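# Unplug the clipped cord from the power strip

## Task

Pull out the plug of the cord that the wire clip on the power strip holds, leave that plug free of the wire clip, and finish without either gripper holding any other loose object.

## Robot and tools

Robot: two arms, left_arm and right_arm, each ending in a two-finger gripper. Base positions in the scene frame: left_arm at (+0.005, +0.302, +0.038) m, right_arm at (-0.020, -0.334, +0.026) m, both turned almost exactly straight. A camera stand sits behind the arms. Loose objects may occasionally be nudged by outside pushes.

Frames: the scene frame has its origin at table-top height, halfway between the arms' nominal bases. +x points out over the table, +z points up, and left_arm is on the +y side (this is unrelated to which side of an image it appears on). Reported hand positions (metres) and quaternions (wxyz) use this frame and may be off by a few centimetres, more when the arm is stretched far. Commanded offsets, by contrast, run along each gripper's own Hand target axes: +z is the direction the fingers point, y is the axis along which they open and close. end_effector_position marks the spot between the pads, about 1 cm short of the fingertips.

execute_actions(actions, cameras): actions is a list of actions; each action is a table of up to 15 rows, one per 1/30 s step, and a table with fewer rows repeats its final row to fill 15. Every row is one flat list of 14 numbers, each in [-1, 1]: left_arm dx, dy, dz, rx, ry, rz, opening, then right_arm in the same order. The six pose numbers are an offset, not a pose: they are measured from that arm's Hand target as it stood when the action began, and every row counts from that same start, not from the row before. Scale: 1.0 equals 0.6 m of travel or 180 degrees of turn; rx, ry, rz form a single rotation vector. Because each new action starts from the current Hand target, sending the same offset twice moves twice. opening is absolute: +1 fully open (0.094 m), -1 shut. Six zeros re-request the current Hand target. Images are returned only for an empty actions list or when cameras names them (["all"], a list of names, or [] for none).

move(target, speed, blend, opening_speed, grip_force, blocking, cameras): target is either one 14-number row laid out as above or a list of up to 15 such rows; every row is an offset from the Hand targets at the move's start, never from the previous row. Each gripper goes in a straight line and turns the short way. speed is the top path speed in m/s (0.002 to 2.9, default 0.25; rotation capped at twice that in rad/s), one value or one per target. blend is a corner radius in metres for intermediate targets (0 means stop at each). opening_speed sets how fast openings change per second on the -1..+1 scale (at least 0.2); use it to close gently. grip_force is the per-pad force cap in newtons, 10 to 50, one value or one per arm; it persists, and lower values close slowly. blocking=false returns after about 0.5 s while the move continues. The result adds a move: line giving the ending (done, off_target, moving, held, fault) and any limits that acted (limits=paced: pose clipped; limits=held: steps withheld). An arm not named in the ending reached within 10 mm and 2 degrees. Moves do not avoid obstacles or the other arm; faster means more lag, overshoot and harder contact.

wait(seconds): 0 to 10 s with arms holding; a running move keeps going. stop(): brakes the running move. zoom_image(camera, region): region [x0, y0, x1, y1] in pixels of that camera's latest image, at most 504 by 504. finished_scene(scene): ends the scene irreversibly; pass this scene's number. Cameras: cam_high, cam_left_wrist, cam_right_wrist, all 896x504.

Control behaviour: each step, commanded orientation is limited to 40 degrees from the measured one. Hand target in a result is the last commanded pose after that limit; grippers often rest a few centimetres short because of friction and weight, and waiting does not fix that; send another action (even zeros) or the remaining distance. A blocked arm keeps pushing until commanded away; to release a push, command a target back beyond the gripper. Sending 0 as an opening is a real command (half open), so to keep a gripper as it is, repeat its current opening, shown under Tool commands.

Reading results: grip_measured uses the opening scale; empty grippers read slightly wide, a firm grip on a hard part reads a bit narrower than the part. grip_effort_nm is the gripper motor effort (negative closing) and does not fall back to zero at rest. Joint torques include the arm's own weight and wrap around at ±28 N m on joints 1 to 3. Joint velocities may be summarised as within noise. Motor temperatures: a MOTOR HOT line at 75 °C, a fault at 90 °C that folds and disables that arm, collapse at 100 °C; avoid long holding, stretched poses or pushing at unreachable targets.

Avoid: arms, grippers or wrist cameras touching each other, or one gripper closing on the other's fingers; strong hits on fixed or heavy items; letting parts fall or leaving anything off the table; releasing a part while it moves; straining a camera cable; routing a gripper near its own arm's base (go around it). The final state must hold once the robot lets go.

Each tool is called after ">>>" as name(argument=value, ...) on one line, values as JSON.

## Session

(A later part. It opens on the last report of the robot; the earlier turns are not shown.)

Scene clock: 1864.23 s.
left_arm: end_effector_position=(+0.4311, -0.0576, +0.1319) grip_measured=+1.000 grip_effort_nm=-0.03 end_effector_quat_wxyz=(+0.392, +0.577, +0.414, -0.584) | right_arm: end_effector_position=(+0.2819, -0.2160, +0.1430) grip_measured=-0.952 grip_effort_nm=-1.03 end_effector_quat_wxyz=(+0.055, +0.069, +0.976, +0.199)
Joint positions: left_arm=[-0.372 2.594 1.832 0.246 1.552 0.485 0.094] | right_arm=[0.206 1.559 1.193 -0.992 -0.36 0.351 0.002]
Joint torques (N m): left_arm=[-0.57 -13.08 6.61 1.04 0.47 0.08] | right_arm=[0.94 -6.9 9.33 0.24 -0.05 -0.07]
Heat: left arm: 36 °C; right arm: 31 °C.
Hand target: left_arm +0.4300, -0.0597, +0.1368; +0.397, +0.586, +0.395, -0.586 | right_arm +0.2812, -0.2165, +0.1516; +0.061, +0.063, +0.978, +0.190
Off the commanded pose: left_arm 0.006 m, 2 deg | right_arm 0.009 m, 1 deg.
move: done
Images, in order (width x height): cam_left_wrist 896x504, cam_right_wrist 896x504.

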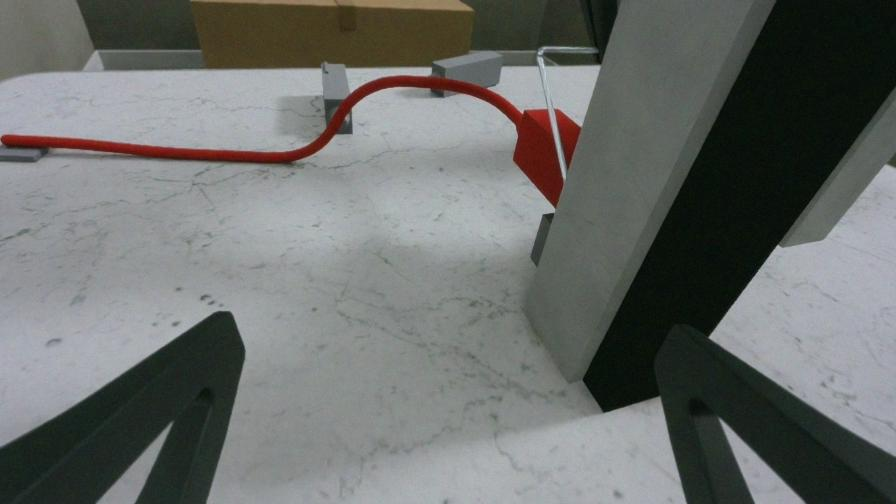

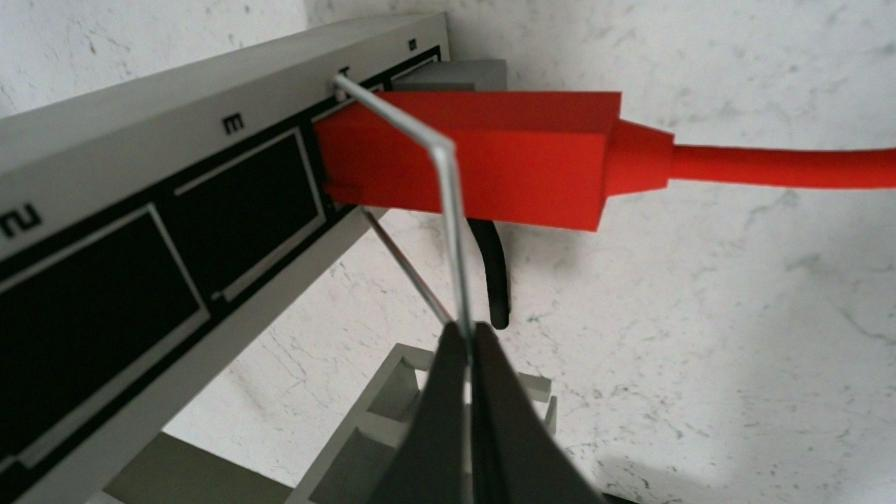

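>>> move(target=[0,0,0,0,0,0,1, 0.0032,0.0433,-0.0087,0,0,0,-0.98], speed=0.04, cameras=["cam_right_wrist", "cam_left_wrist", "cam_high"])

>>> zoom_image(camera="cam_left_wrist", region=[490, 30, 640, 230])

Scene clock: 1876.70 s.
left_arm: end_effector_position=(+0.4311, -0.0576, +0.1319) grip_measured=+1.000 grip_effort_nm=-0.03 end_effector_quat_wxyz=(+0.392, +0.577, +0.414, -0.584) | right_arm: end_effector_position=(+0.2817, -0.2005, +0.1562) grip_measured=-0.956 grip_effort_nm=-1.03 end_effector_quat_wxyz=(+0.060, +0.067, +0.979, +0.182)
Joint positions: left_arm=[-0.372 2.594 1.832 0.246 1.552 0.485 0.094] | right_arm=[0.281 1.559 1.253 -1.029 -0.309 0.419 0.002]
Joint torques (N m): left_arm=[-0.49 -13.03 6.46 1.03 0.48 0.08] | right_arm=[1.07 -6.23 9.89 0.37 -0.34 0.1]
Heat: left arm: 36 °C; right arm: 31 °C.
Hand target: left_arm +0.4300, -0.0597, +0.1368; +0.397, +0.586, +0.395, -0.586 | right_arm +0.2812, -0.1942, +0.1662; +0.061, +0.063, +0.978, +0.190
Off the commanded pose: left_arm 0.006 m, 2 deg | right_arm 0.012 m, 1 deg.
move: off_target (right_arm)

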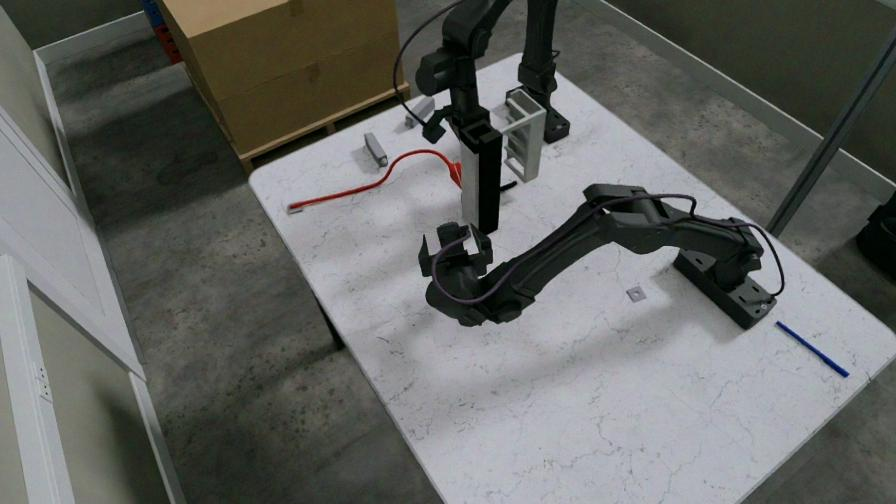

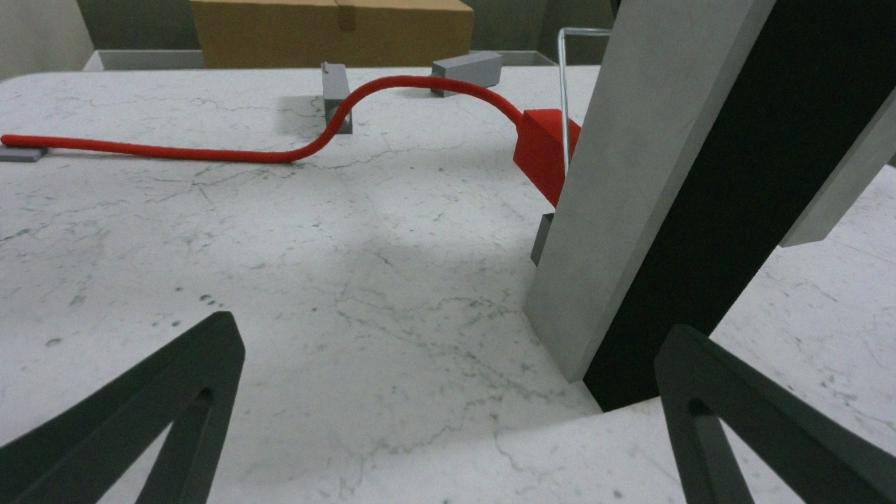

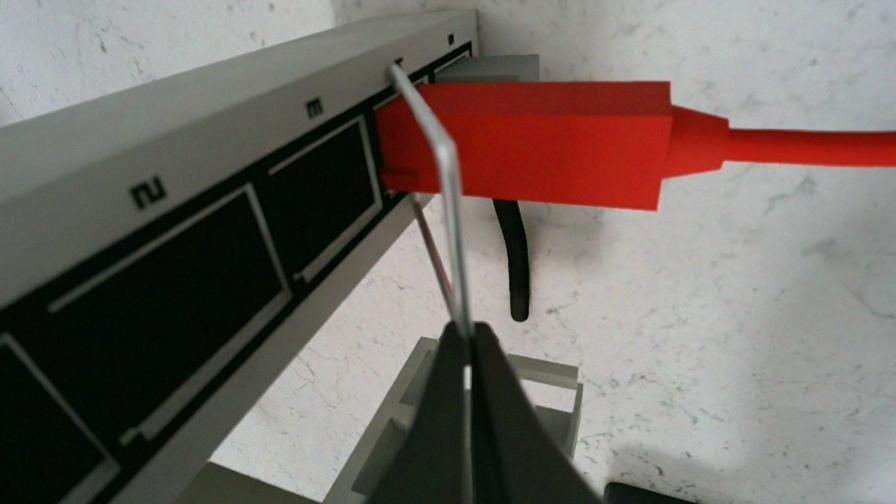

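Scaled by 2.520.

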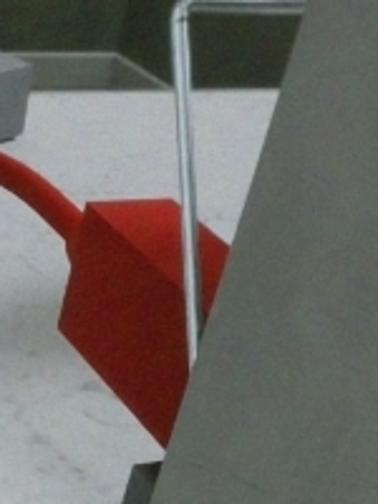

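>>> move(target=[0,0,0,0,0,0,1, 0,0,0,0,0,0,-0.6], opening_speed=0.5, cameras=["cam_right_wrist", "cam_left_wrist"])

>>> zoom_image(camera="cam_left_wrist", region=[490, 30, 640, 230])

Scene clock: 1888.37 s.
left_arm: end_effector_position=(+0.4311, -0.0576, +0.1319) grip_measured=+1.000 grip_effort_nm=-0.02 end_effector_quat_wxyz=(+0.392, +0.577, +0.414, -0.584) | right_arm: end_effector_position=(+0.2777, -0.1992, +0.1555) grip_measured=-0.601 grip_effort_nm=0.07 end_effector_quat_wxyz=(+0.052, +0.067, +0.980, +0.180)
Joint positions: left_arm=[-0.372 2.594 1.832 0.246 1.552 0.485 0.094] | right_arm=[0.288 1.559 1.253 -1.043 -0.309 0.424 0.019]
Joint torques (N m): left_arm=[-0.43 -13.09 6.49 1.01 0.41 0.07] | right_arm=[0.47 -6.2 9.89 0.47 -0.32 0.01]
Heat: left arm: 36 °C; right arm: 30 °C.
Hand target: left_arm +0.4300, -0.0597, +0.1368; +0.397, +0.586, +0.395, -0.586 | right_arm +0.2812, -0.1942, +0.1662; +0.061, +0.063, +0.978, +0.190
Off the commanded pose: left_arm 0.006 m, 2 deg | right_arm 0.012 m, 2 deg.
move: off_target (right_arm)
Images, in order (width x height): cam_left_wrist 896x504, cam_right_wrist 896x504.

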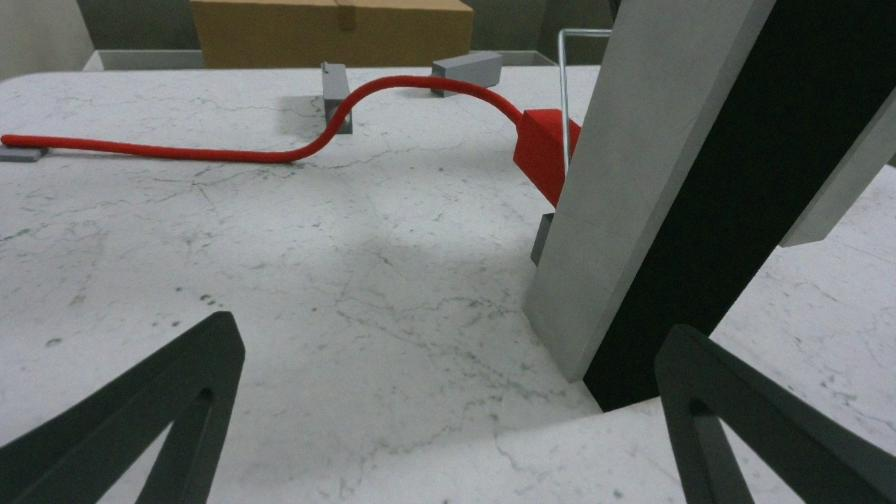

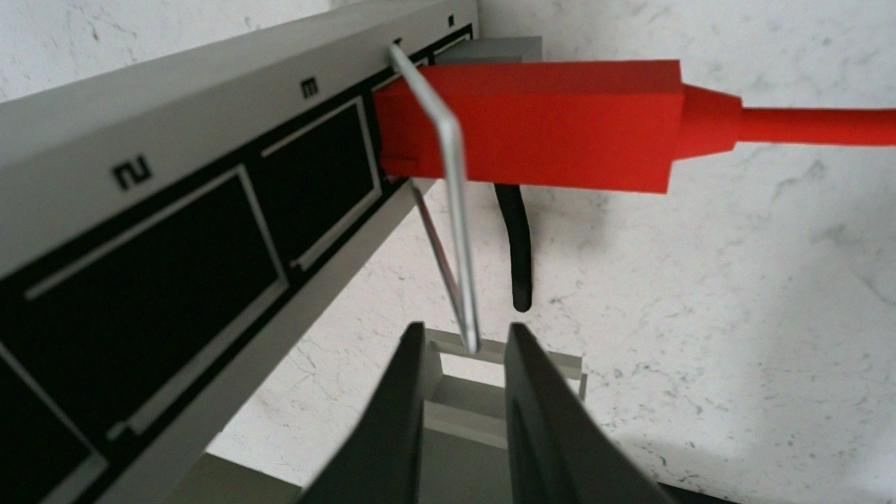

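Scaled by 2.520.

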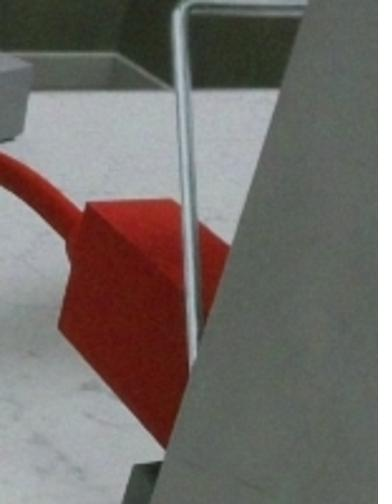

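>>> move(target=[[0,0,0,0,0,0,1, 0,0,-0.0833,0,0,0,-0.6],[0,0,0,0,0,0,1, -0.0623,-0.1683,-0.0337,-0.2091,-0.1229,-0.4941,-0.149]], speed=[0.06, 0.12], blend=[0.0, 0.0], cameras=["all"])

Scene clock: 1945.97 s.
left_arm: end_effector_position=(+0.4311, -0.0576, +0.1319) grip_measured=+1.000 grip_effort_nm=-0.03 end_effector_quat_wxyz=(+0.392, +0.577, +0.414, -0.584) | right_arm: end_effector_position=(+0.2974, -0.2969, +0.1461) grip_measured=-0.150 grip_effort_nm=0.07 end_effector_quat_wxyz=(-0.334, +0.603, -0.638, -0.342)
Joint positions: left_arm=[-0.372 2.594 1.832 0.246 1.552 0.485 0.094] | right_arm=[-0.317 1.99 1.431 -1.482 -0.915 -2.101 0.04]
Joint torques (N m): left_arm=[-0.29 -13.04 6.53 1.01 0.45 0.05] | right_arm=[-0.57 -7.08 8.47 -0.71 -0.62 -0.09]
Motor temperatures (°C): left_arm=[20 36 28 27 21 23 23] | right_arm=[20 30 30 24 24 23 21]
Heat: left arm: 36 °C; right arm: 30 °C.
Hand target: left_arm +0.4300, -0.0597, +0.1368; +0.397, +0.586, +0.395, -0.586 | right_arm +0.3049, -0.3000, +0.1500; -0.353, +0.612, -0.613, -0.354
Off the commanded pose: left_arm 0.006 m, 2 deg | right_arm 0.009 m, 4 deg.
joint sent to its limit (right arm) — joint 6 (wrist roll), lower limit. The joint targets are off in orientation, not in position.
move: off_target (right_arm); target 2's new opening was sent with right_arm's hand 0.009 m and 4 deg from that target

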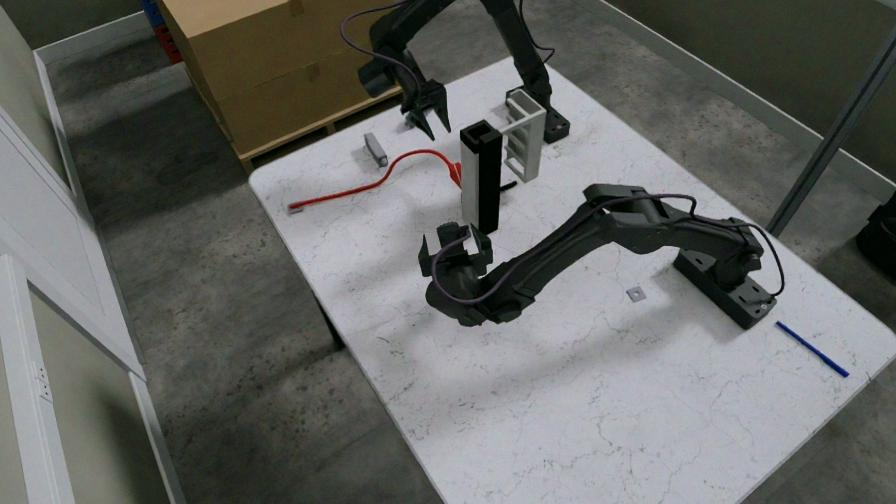

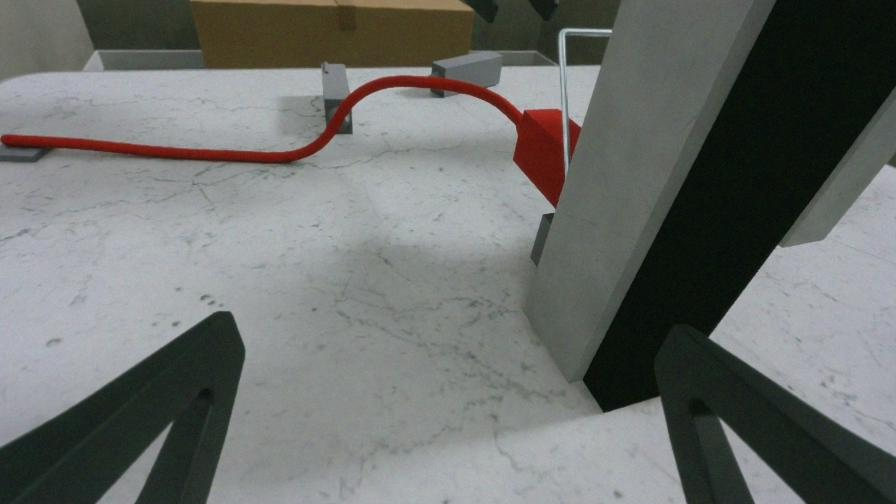

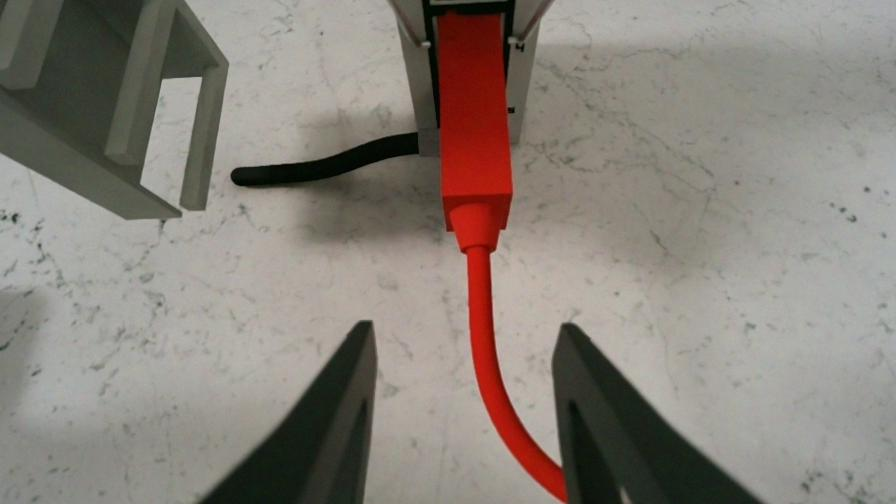

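>>> move(target=[0,0,0,0,0,0,1, 0.032,-0.0067,0.0878,0,0,0,-0.149], speed=0.08, cameras=["cam_right_wrist"])

Scene clock: 1964.33 s.
left_arm: end_effector_position=(+0.4311, -0.0576, +0.1319) grip_measured=+1.000 grip_effort_nm=-0.02 end_effector_quat_wxyz=(+0.392, +0.577, +0.414, -0.584) | right_arm: end_effector_position=(+0.3099, -0.2692, +0.1107) grip_measured=-0.150 grip_effort_nm=0.08 end_effector_quat_wxyz=(-0.345, +0.626, -0.613, -0.338)
Joint positions: left_arm=[-0.372 2.594 1.832 0.246 1.552 0.485 0.094] | right_arm=[-0.229 2.045 1.364 -1.283 -0.954 -2.061 0.04]
Joint torques (N m): left_arm=[-0.4 -13.27 6.46 1.01 0.48 0.09] | right_arm=[0.35 -7.13 3.74 -0.4 -0.86 0.02]
Heat: left arm: 36 °C; right arm: 30 °C.
Hand target: left_arm +0.4300, -0.0597, +0.1368; +0.397, +0.586, +0.395, -0.586 | right_arm +0.3089, -0.2639, +0.1071; -0.353, +0.612, -0.613, -0.354
Off the commanded pose: left_arm 0.006 m, 2 deg | right_arm 0.007 m, 3 deg.
move: off_target (right_arm)
Images, in order (width x height): cam_right_wrist 896x504.

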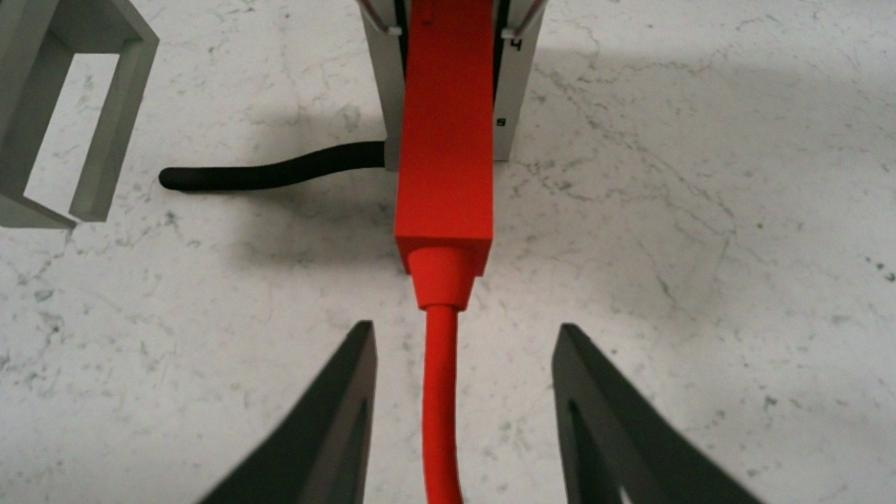

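>>> move(target=[0,0,0,0,0,0,1, 0.0012,0.0125,0.04,0,0,0,-0.149], speed=0.06, cameras=["cam_right_wrist"])

Scene clock: 1972.27 s.
left_arm: end_effector_position=(+0.4311, -0.0576, +0.1319) grip_measured=+1.000 grip_effort_nm=-0.02 end_effector_quat_wxyz=(+0.392, +0.577, +0.414, -0.584) | right_arm: end_effector_position=(+0.3021, -0.2486, +0.0880) grip_measured=-0.150 grip_effort_nm=0.08 end_effector_quat_wxyz=(-0.337, +0.619, -0.617, -0.350)
Joint positions: left_arm=[-0.372 2.594 1.832 0.246 1.552 0.485 0.094] | right_arm=[-0.175 2.045 1.261 -1.138 -0.974 -1.97 0.04]
Joint torques (N m): left_arm=[-0.25 -13.24 6.39 0.99 0.47 0.06] | right_arm=[0.21 -9.69 3.28 -0.32 -0.87 0]
Heat: left arm: 36 °C; right arm: 30 °C.
Hand target: left_arm +0.4300, -0.0597, +0.1368; +0.397, +0.586, +0.395, -0.586 | right_arm +0.3014, -0.2435, +0.0945; -0.353, +0.612, -0.613, -0.354
Off the commanded pose: left_arm 0.006 m, 2 deg | right_arm 0.008 m, 2 deg.
move: done
Images, in order (width x height): cam_right_wrist 896x504.

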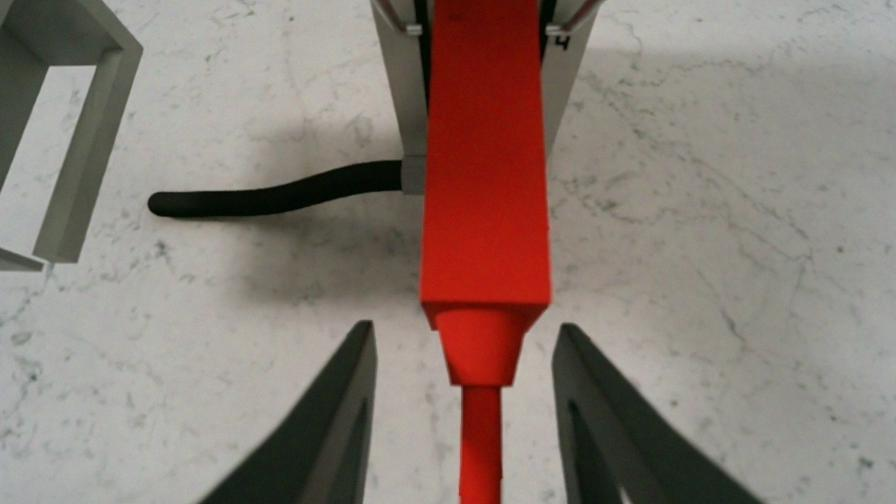

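>>> move(target=[0,0,0,0,0,0,1, -0.0135,-0.007,0.0432,0,0,0,-0.149], speed=0.05, cameras=["cam_right_wrist"])

Scene clock: 1983.90 s.
left_arm: end_effector_position=(+0.4311, -0.0576, +0.1319) grip_measured=+1.000 grip_effort_nm=-0.03 end_effector_quat_wxyz=(+0.392, +0.577, +0.414, -0.584) | right_arm: end_effector_position=(+0.3059, -0.2221, +0.0793) grip_measured=-0.150 grip_effort_nm=0.07 end_effector_quat_wxyz=(-0.335, +0.612, -0.622, -0.356)
Joint positions: left_arm=[-0.372 2.594 1.832 0.246 1.552 0.485 0.094] | right_arm=[-0.095 2.035 1.213 -0.99 -1.002 -1.819 0.04]
Joint torques (N m): left_arm=[-0.14 -13.27 6.58 0.99 0.43 0.03] | right_arm=[0.58 -10.69 3.38 -0.05 -0.87 0]
Heat: left arm: 36 °C; right arm: 32 °C.
Hand target: left_arm +0.4300, -0.0597, +0.1368; +0.397, +0.586, +0.395, -0.586 | right_arm +0.3056, -0.2170, +0.0885; -0.353, +0.612, -0.613, -0.354
Off the commanded pose: left_arm 0.006 m, 2 deg | right_arm 0.011 m, 2 deg.
move: off_target (right_arm)
Images, in order (width x height): cam_right_wrist 896x504.

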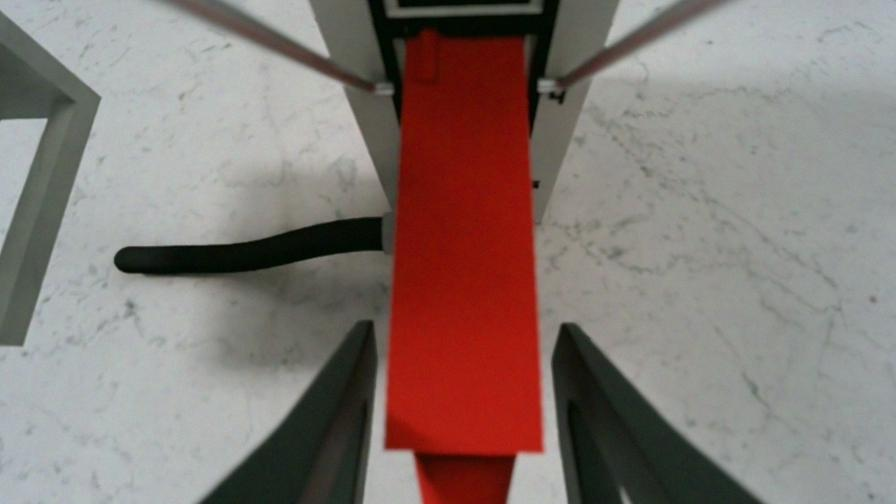

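>>> move(target=[0,0,0,0,0,0,1, 0,0,0,0,0,0,-0.65], opening_speed=0.4, cameras=["cam_right_wrist", "cam_left_wrist"])

Scene clock: 1990.93 s.
left_arm: end_effector_position=(+0.4311, -0.0576, +0.1319) grip_measured=+1.000 grip_effort_nm=-0.03 end_effector_quat_wxyz=(+0.392, +0.577, +0.414, -0.584) | right_arm: end_effector_position=(+0.3061, -0.2221, +0.0790) grip_measured=-0.490 grip_effort_nm=-1.03 end_effector_quat_wxyz=(-0.339, +0.619, -0.616, -0.351)
Joint positions: left_arm=[-0.372 2.594 1.832 0.246 1.552 0.485 0.094] | right_arm=[-0.095 2.034 1.21 -0.985 -1.002 -1.837 0.024]
Joint torques (N m): left_arm=[-0.62 -13.05 6.64 1.02 0.44 0.06] | right_arm=[0.54 -10.5 3.58 -0.11 -0.85 0.17]
Heat: left arm: 36 °C; right arm: 31 °C.
Hand target: left_arm +0.4300, -0.0597, +0.1368; +0.397, +0.586, +0.395, -0.586 | right_arm +0.3056, -0.2170, +0.0885; -0.353, +0.612, -0.613, -0.354
Off the commanded pose: left_arm 0.006 m, 2 deg | right_arm 0.011 m, 2 deg.
move: off_target (right_arm)
Images, in order (width x height): cam_left_wrist 896x504, cam_right_wrist 896x504.

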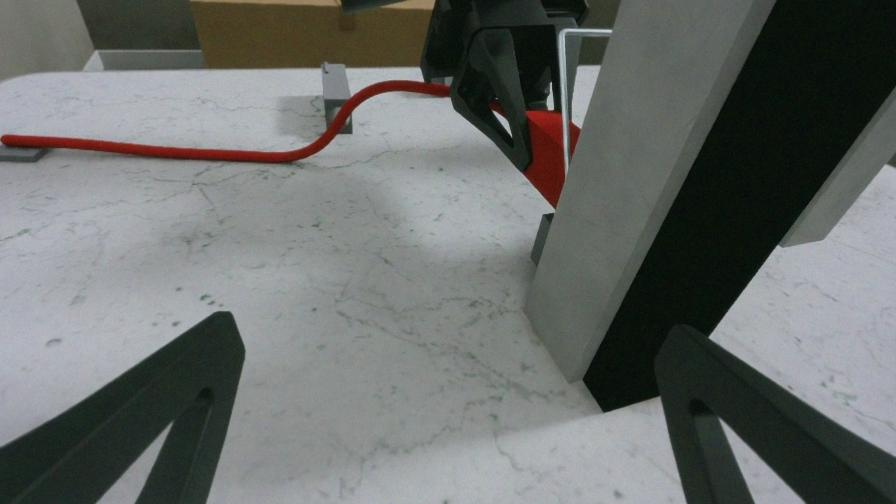

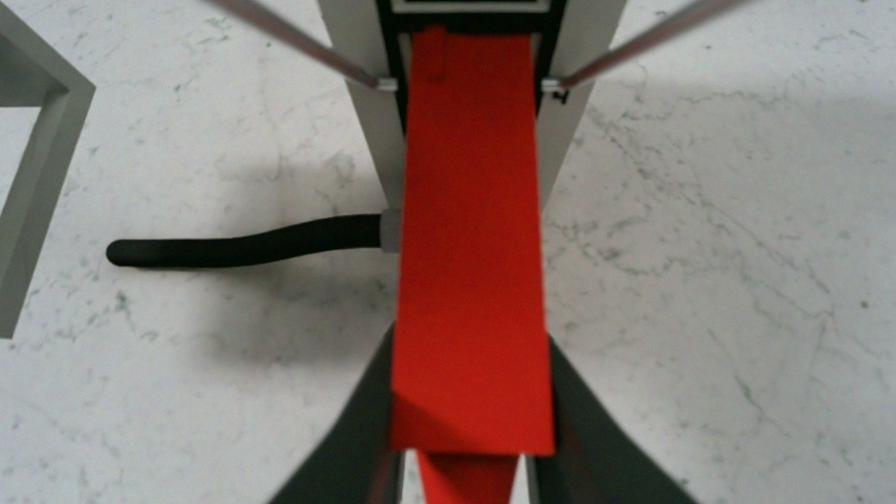

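>>> move(target=[0,0,0,0,0,0,1, 0.0208,0,-0.0361,0,0,0,-0.65], speed=0.04, cameras=["cam_right_wrist", "cam_left_wrist"])

Scene clock: 1998.87 s.
left_arm: end_effector_position=(+0.4311, -0.0576, +0.1319) grip_measured=+1.000 grip_effort_nm=-0.03 end_effector_quat_wxyz=(+0.392, +0.577, +0.414, -0.584) | right_arm: end_effector_position=(+0.3059, -0.2256, +0.0799) grip_measured=-0.493 grip_effort_nm=-1.02 end_effector_quat_wxyz=(-0.348, +0.626, -0.606, -0.346)
Joint positions: left_arm=[-0.372 2.594 1.832 0.246 1.552 0.485 0.094] | right_arm=[-0.108 2.034 1.21 -0.996 -1.006 -1.884 0.024]
Joint torques (N m): left_arm=[-0.49 -13.03 6.6 1.05 0.46 0.06] | right_arm=[-4.83 -7.88 7.62 -1.15 -0.63 -0.53]
Heat: left arm: 36 °C; right arm: 32 °C.
Hand target: left_arm +0.4300, -0.0597, +0.1368; +0.397, +0.586, +0.395, -0.586 | right_arm +0.3056, -0.2420, +0.0885; -0.353, +0.612, -0.613, -0.354
Off the commanded pose: left_arm 0.006 m, 2 deg | right_arm 0.018 m, 2 deg.
move: off_target (right_arm)
Images, in order (width x height): cam_left_wrist 896x504, cam_right_wrist 896x504.

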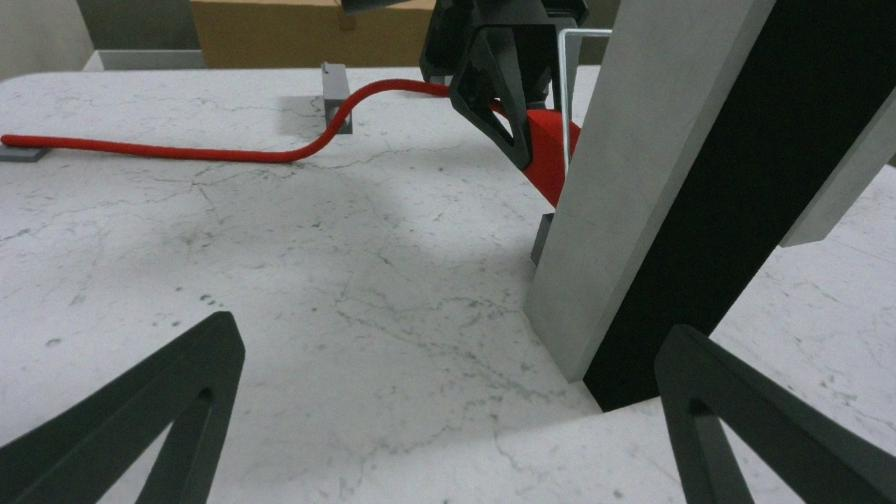

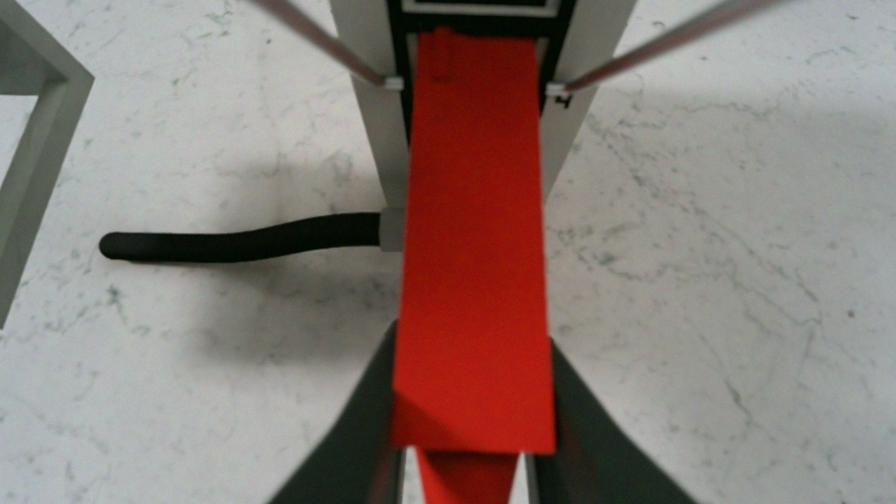

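>>> move(target=[0,0,0,0,0,0,1, 0.01,0,-0.0173,0,0,0,-0.65], speed=0.03, cameras=["cam_right_wrist"])

Scene clock: 2007.03 s.
left_arm: end_effector_position=(+0.4311, -0.0576, +0.1319) grip_measured=+1.000 grip_effort_nm=-0.03 end_effector_quat_wxyz=(+0.392, +0.577, +0.414, -0.584) | right_arm: end_effector_position=(+0.2977, -0.2558, +0.0820) grip_measured=-0.493 grip_effort_nm=-1.03 end_effector_quat_wxyz=(-0.341, +0.614, -0.619, -0.351)
Joint positions: left_arm=[-0.372 2.594 1.832 0.246 1.552 0.485 0.094] | right_arm=[-0.202 2.054 1.239 -1.137 -0.975 -2.002 0.024]
Joint torques (N m): left_arm=[-0.61 -13.12 6.45 1.04 0.41 0.1] | right_arm=[0.24 -7.35 8.02 -0.65 -0.76 -0.1]
Heat: left arm: 36 °C; right arm: 32 °C.
Hand target: left_arm +0.4300, -0.0597, +0.1368; +0.397, +0.586, +0.395, -0.586 | right_arm +0.3056, -0.2540, +0.0885; -0.353, +0.612, -0.613, -0.354
Off the commanded pose: left_arm 0.006 m, 2 deg | right_arm 0.010 m, 2 deg.
move: done
Images, in order (width x height): cam_right_wrist 896x504.

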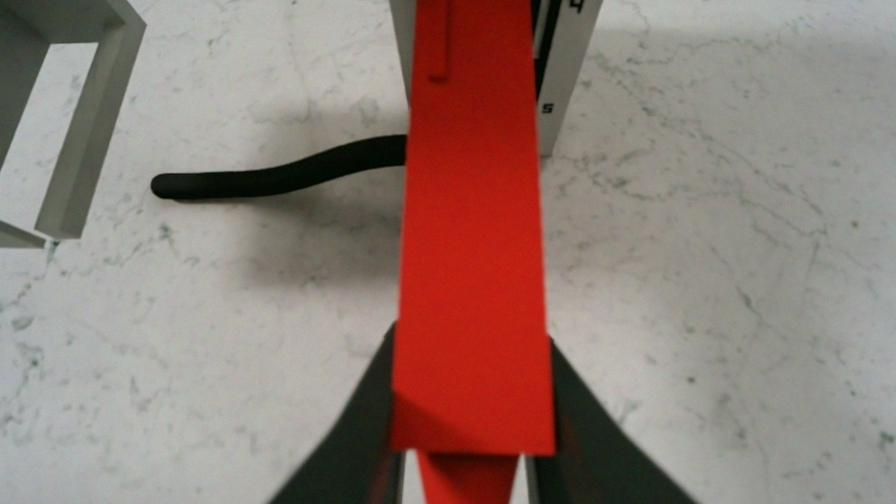

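>>> move(target=[[0,0,0,0,0,0,1, 0.05,0,-0.0866,0,0,0,-0.65],[0,0,0,0,0,0,1, 0.1459,0,-0.0793,0,0,0,-0.65]], speed=0.08, blend=[0.01, 0], cameras=["all"])

Scene clock: 2029.13 s.
left_arm: end_effector_position=(+0.4311, -0.0576, +0.1319) grip_measured=+1.000 grip_effort_nm=-0.03 end_effector_quat_wxyz=(+0.392, +0.577, +0.414, -0.584) | right_arm: end_effector_position=(+0.3009, -0.3378, +0.0381) grip_measured=-0.493 grip_effort_nm=-1.03 end_effector_quat_wxyz=(+0.316, -0.591, +0.671, +0.318)
Joint positions: left_arm=[-0.372 2.594 1.832 0.246 1.552 0.485 0.094] | right_arm=[-0.412 2.197 1.321 -1.163 -0.836 -2.103 0.024]
Joint torques (N m): left_arm=[-0.58 -13.18 6.61 0.98 0.45 0.1] | right_arm=[-0.51 -7.47 5.46 -0.57 -0.67 -0.1]
Heat: left arm: 36 °C; right arm: 32 °C.
Hand target: left_arm +0.4300, -0.0597, +0.1368; +0.397, +0.586, +0.395, -0.586 | right_arm +0.3055, -0.3390, +0.0364; +0.353, -0.612, +0.613, +0.354
Off the commanded pose: left_arm 0.006 m, 2 deg | right_arm 0.005 m, 9 deg.
joint sent to its limit (right arm) — joint 6 (wrist roll), lower limit. The joint targets are off in orientation, not in position.
move: off_target (right_arm)

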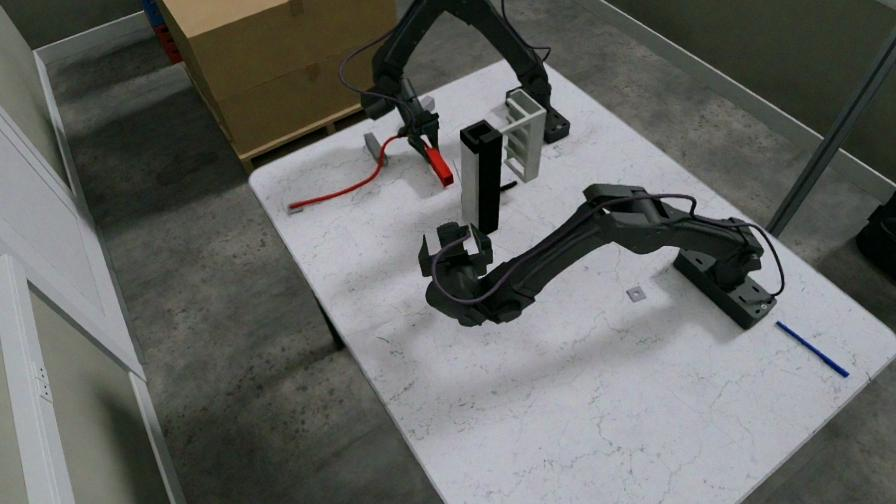

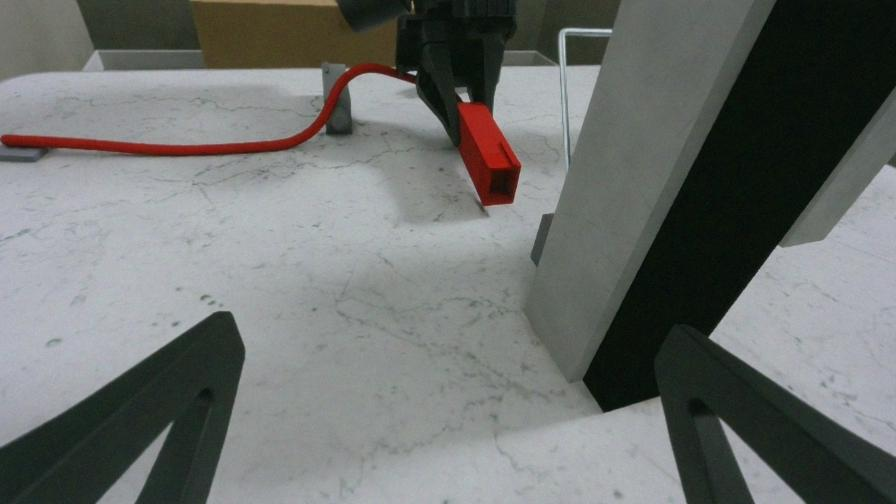

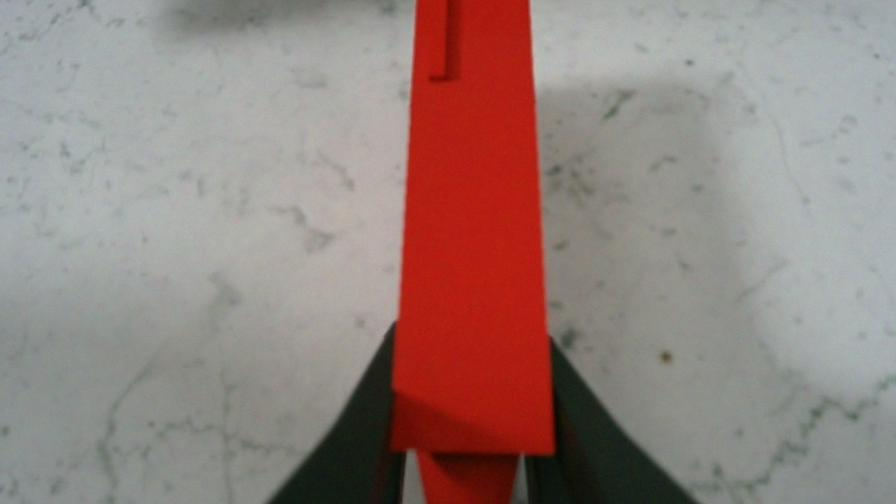

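>>> move(target=[0,0,0,0,0,0,1, 0.0173,0,0.01,0,0,0,-0.65], speed=0.04, cameras=["cam_left_wrist", "cam_right_wrist"])

>>> zoom_image(camera="cam_left_wrist", region=[380, 50, 620, 250])

Scene clock: 2041.20 s.
left_arm: end_effector_position=(+0.4311, -0.0576, +0.1319) grip_measured=+1.000 grip_effort_nm=-0.03 end_effector_quat_wxyz=(+0.392, +0.577, +0.414, -0.584) | right_arm: end_effector_position=(+0.3040, -0.3393, +0.0280) grip_measured=-0.493 grip_effort_nm=-1.03 end_effector_quat_wxyz=(-0.318, +0.593, -0.670, -0.314)
Joint positions: left_arm=[-0.372 2.594 1.832 0.246 1.552 0.485 0.094] | right_arm=[-0.412 2.223 1.321 -1.127 -0.836 -2.103 0.024]
Joint torques (N m): left_arm=[-0.35 -13.12 6.74 1.03 0.37 0.07] | right_arm=[-0.5 -7.42 4.41 -0.57 -0.68 -0.09]
Heat: left arm: 37 °C; right arm: 31 °C.
Hand target: left_arm +0.4300, -0.0597, +0.1368; +0.397, +0.586, +0.395, -0.586 | right_arm +0.3055, -0.3390, +0.0244; +0.353, -0.612, +0.613, +0.354
Off the commanded pose: left_arm 0.006 m, 2 deg | right_arm 0.004 m, 9 deg.
joint sent to its limit (right arm) — joint 6 (wrist roll), lower limit. The joint targets are off in orientation, not in position.
move: off_target (right_arm)
Images, in order (width x height): cam_left_wrist 896x504, cam_right_wrist 896x504.

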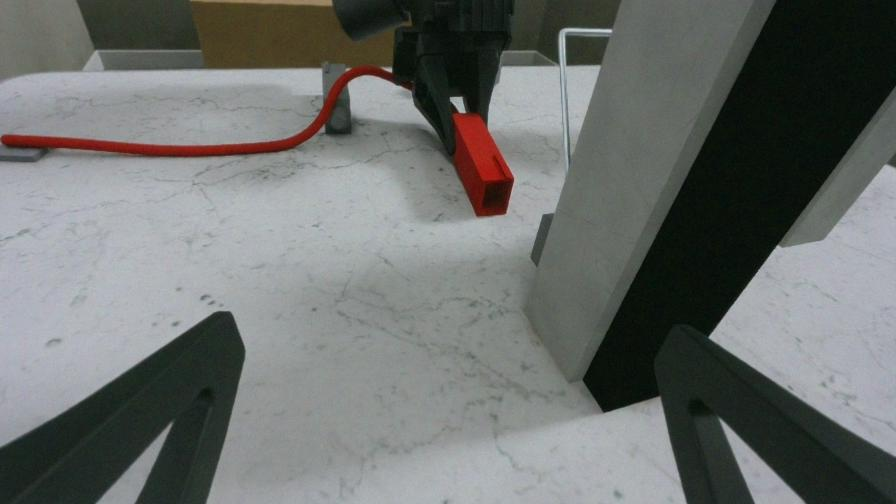

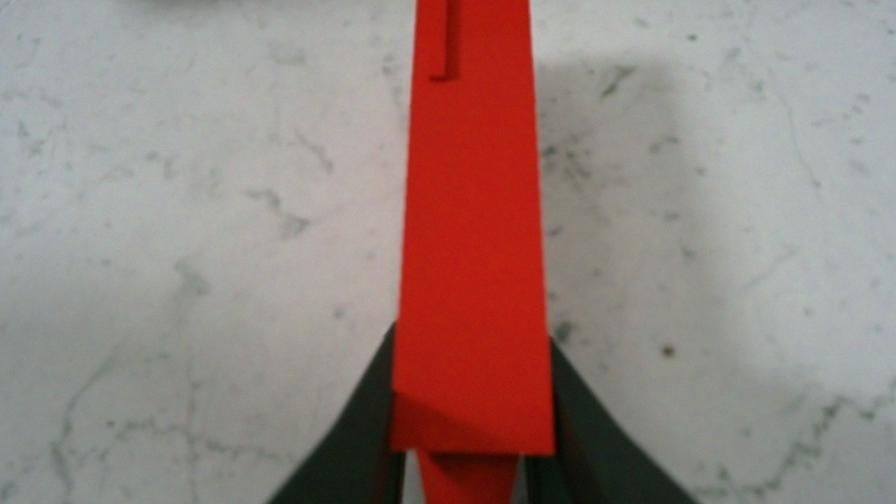

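Scaled by 2.100.

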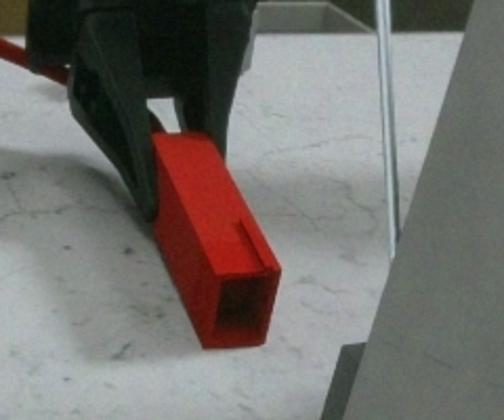

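>>> move(target=[0,0,0,0,0,0,1, 0.0087,0,0.005,0,0,0,-0.65], speed=0.03, cameras=["cam_left_wrist"])

>>> zoom_image(camera="cam_left_wrist", region=[380, 50, 620, 250])

Scene clock: 2048.40 s.
left_arm: end_effector_position=(+0.4311, -0.0576, +0.1319) grip_measured=+1.000 grip_effort_nm=-0.03 end_effector_quat_wxyz=(+0.392, +0.577, +0.414, -0.584) | right_arm: end_effector_position=(+0.3040, -0.3388, +0.0262) grip_measured=-0.493 grip_effort_nm=-1.03 end_effector_quat_wxyz=(-0.319, +0.592, -0.669, -0.316)
Joint positions: left_arm=[-0.372 2.594 1.832 0.246 1.552 0.485 0.094] | right_arm=[-0.412 2.23 1.321 -1.124 -0.84 -2.106 0.024]
Joint torques (N m): left_arm=[-0.47 -12.94 6.53 1.03 0.45 0.04] | right_arm=[-0.47 -6.84 4.07 -0.39 -0.66 -0.07]
Heat: left arm: 37 °C; right arm: 31 °C.
Hand target: left_arm +0.4300, -0.0597, +0.1368; +0.397, +0.586, +0.395, -0.586 | right_arm +0.3055, -0.3390, +0.0184; +0.353, -0.612, +0.613, +0.354
Off the commanded pose: left_arm 0.006 m, 2 deg | right_arm 0.008 m, 9 deg.
joint sent to its limit (right arm) — joint 6 (wrist roll), lower limit. The joint targets are off in orientation, not in position.
move: off_target (right_arm)
Images, in order (width x height): cam_left_wrist 896x504.

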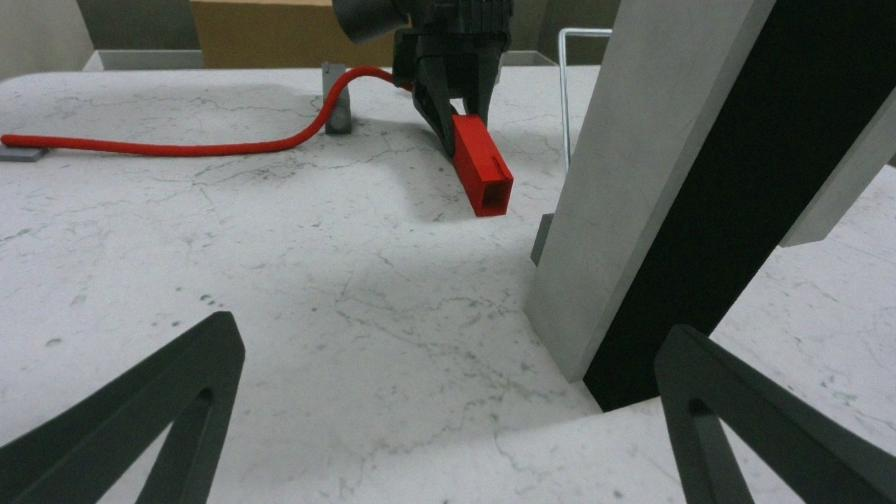

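Scaled by 2.100.

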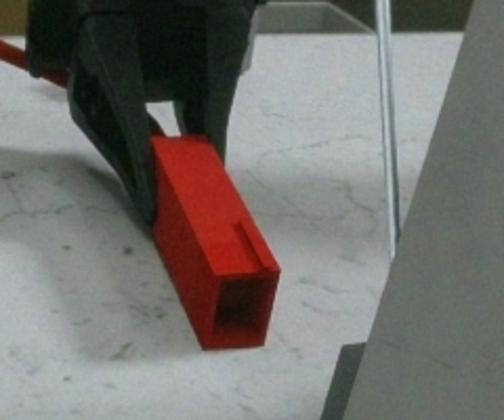

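>>> move(target=[0,0,0,0,0,0,1, 0.0058,0,0.0033,0,-0.0278,0,-0.65], speed=0.03, cameras=["cam_left_wrist"])

>>> zoom_image(camera="cam_left_wrist", region=[380, 50, 620, 250])

Scene clock: 2064.80 s.
left_arm: end_effector_position=(+0.4311, -0.0576, +0.1319) grip_measured=+1.000 grip_effort_nm=-0.03 end_effector_quat_wxyz=(+0.392, +0.577, +0.414, -0.584) | right_arm: end_effector_position=(+0.3051, -0.3387, +0.0225) grip_measured=-0.493 grip_effort_nm=-1.03 end_effector_quat_wxyz=(+0.336, -0.571, +0.672, +0.329)
Joint positions: left_arm=[-0.372 2.594 1.832 0.246 1.552 0.485 0.094] | right_arm=[-0.428 2.263 1.321 -1.124 -0.885 -2.11 0.024]
Joint torques (N m): left_arm=[-0.55 -13.16 6.61 0.98 0.44 0.07] | right_arm=[-0.73 -7.13 3.19 -0.39 -0.67 -0.04]
Heat: left arm: 37 °C; right arm: 31 °C.
Hand target: left_arm +0.4300, -0.0597, +0.1368; +0.397, +0.586, +0.395, -0.586 | right_arm +0.3055, -0.3389, +0.0144; +0.380, -0.596, +0.597, +0.380
Off the commanded pose: left_arm 0.006 m, 2 deg | right_arm 0.008 m, 12 deg.
joint sent to its limit (right arm) — joint 6 (wrist roll), lower limit. The joint targets are off in orientation, not in position.
move: off_target (right_arm)
Images, in order (width x height): cam_left_wrist 896x504.

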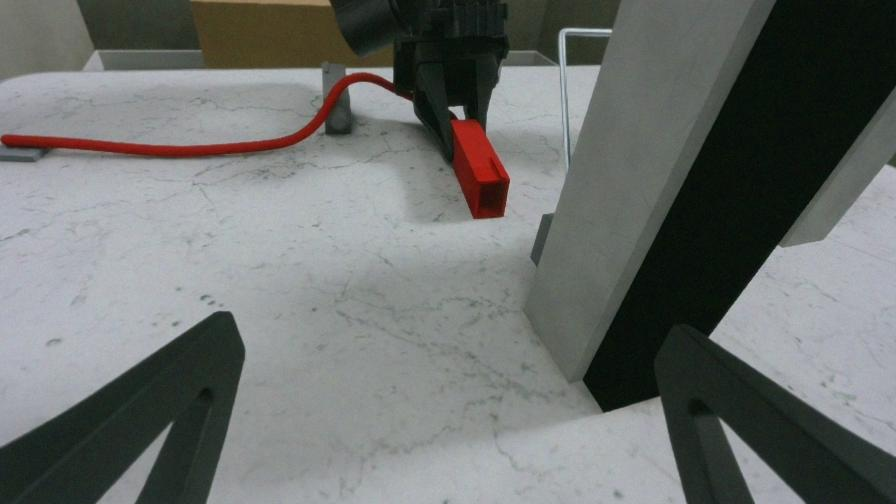

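Scaled by 2.100.

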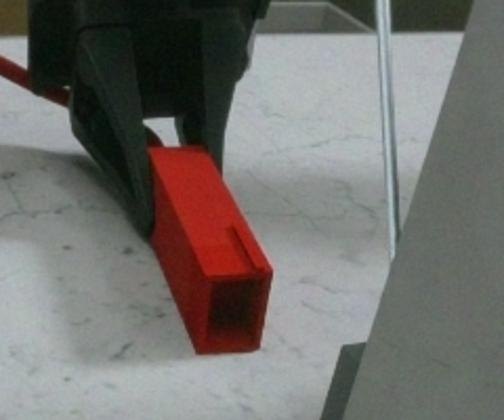

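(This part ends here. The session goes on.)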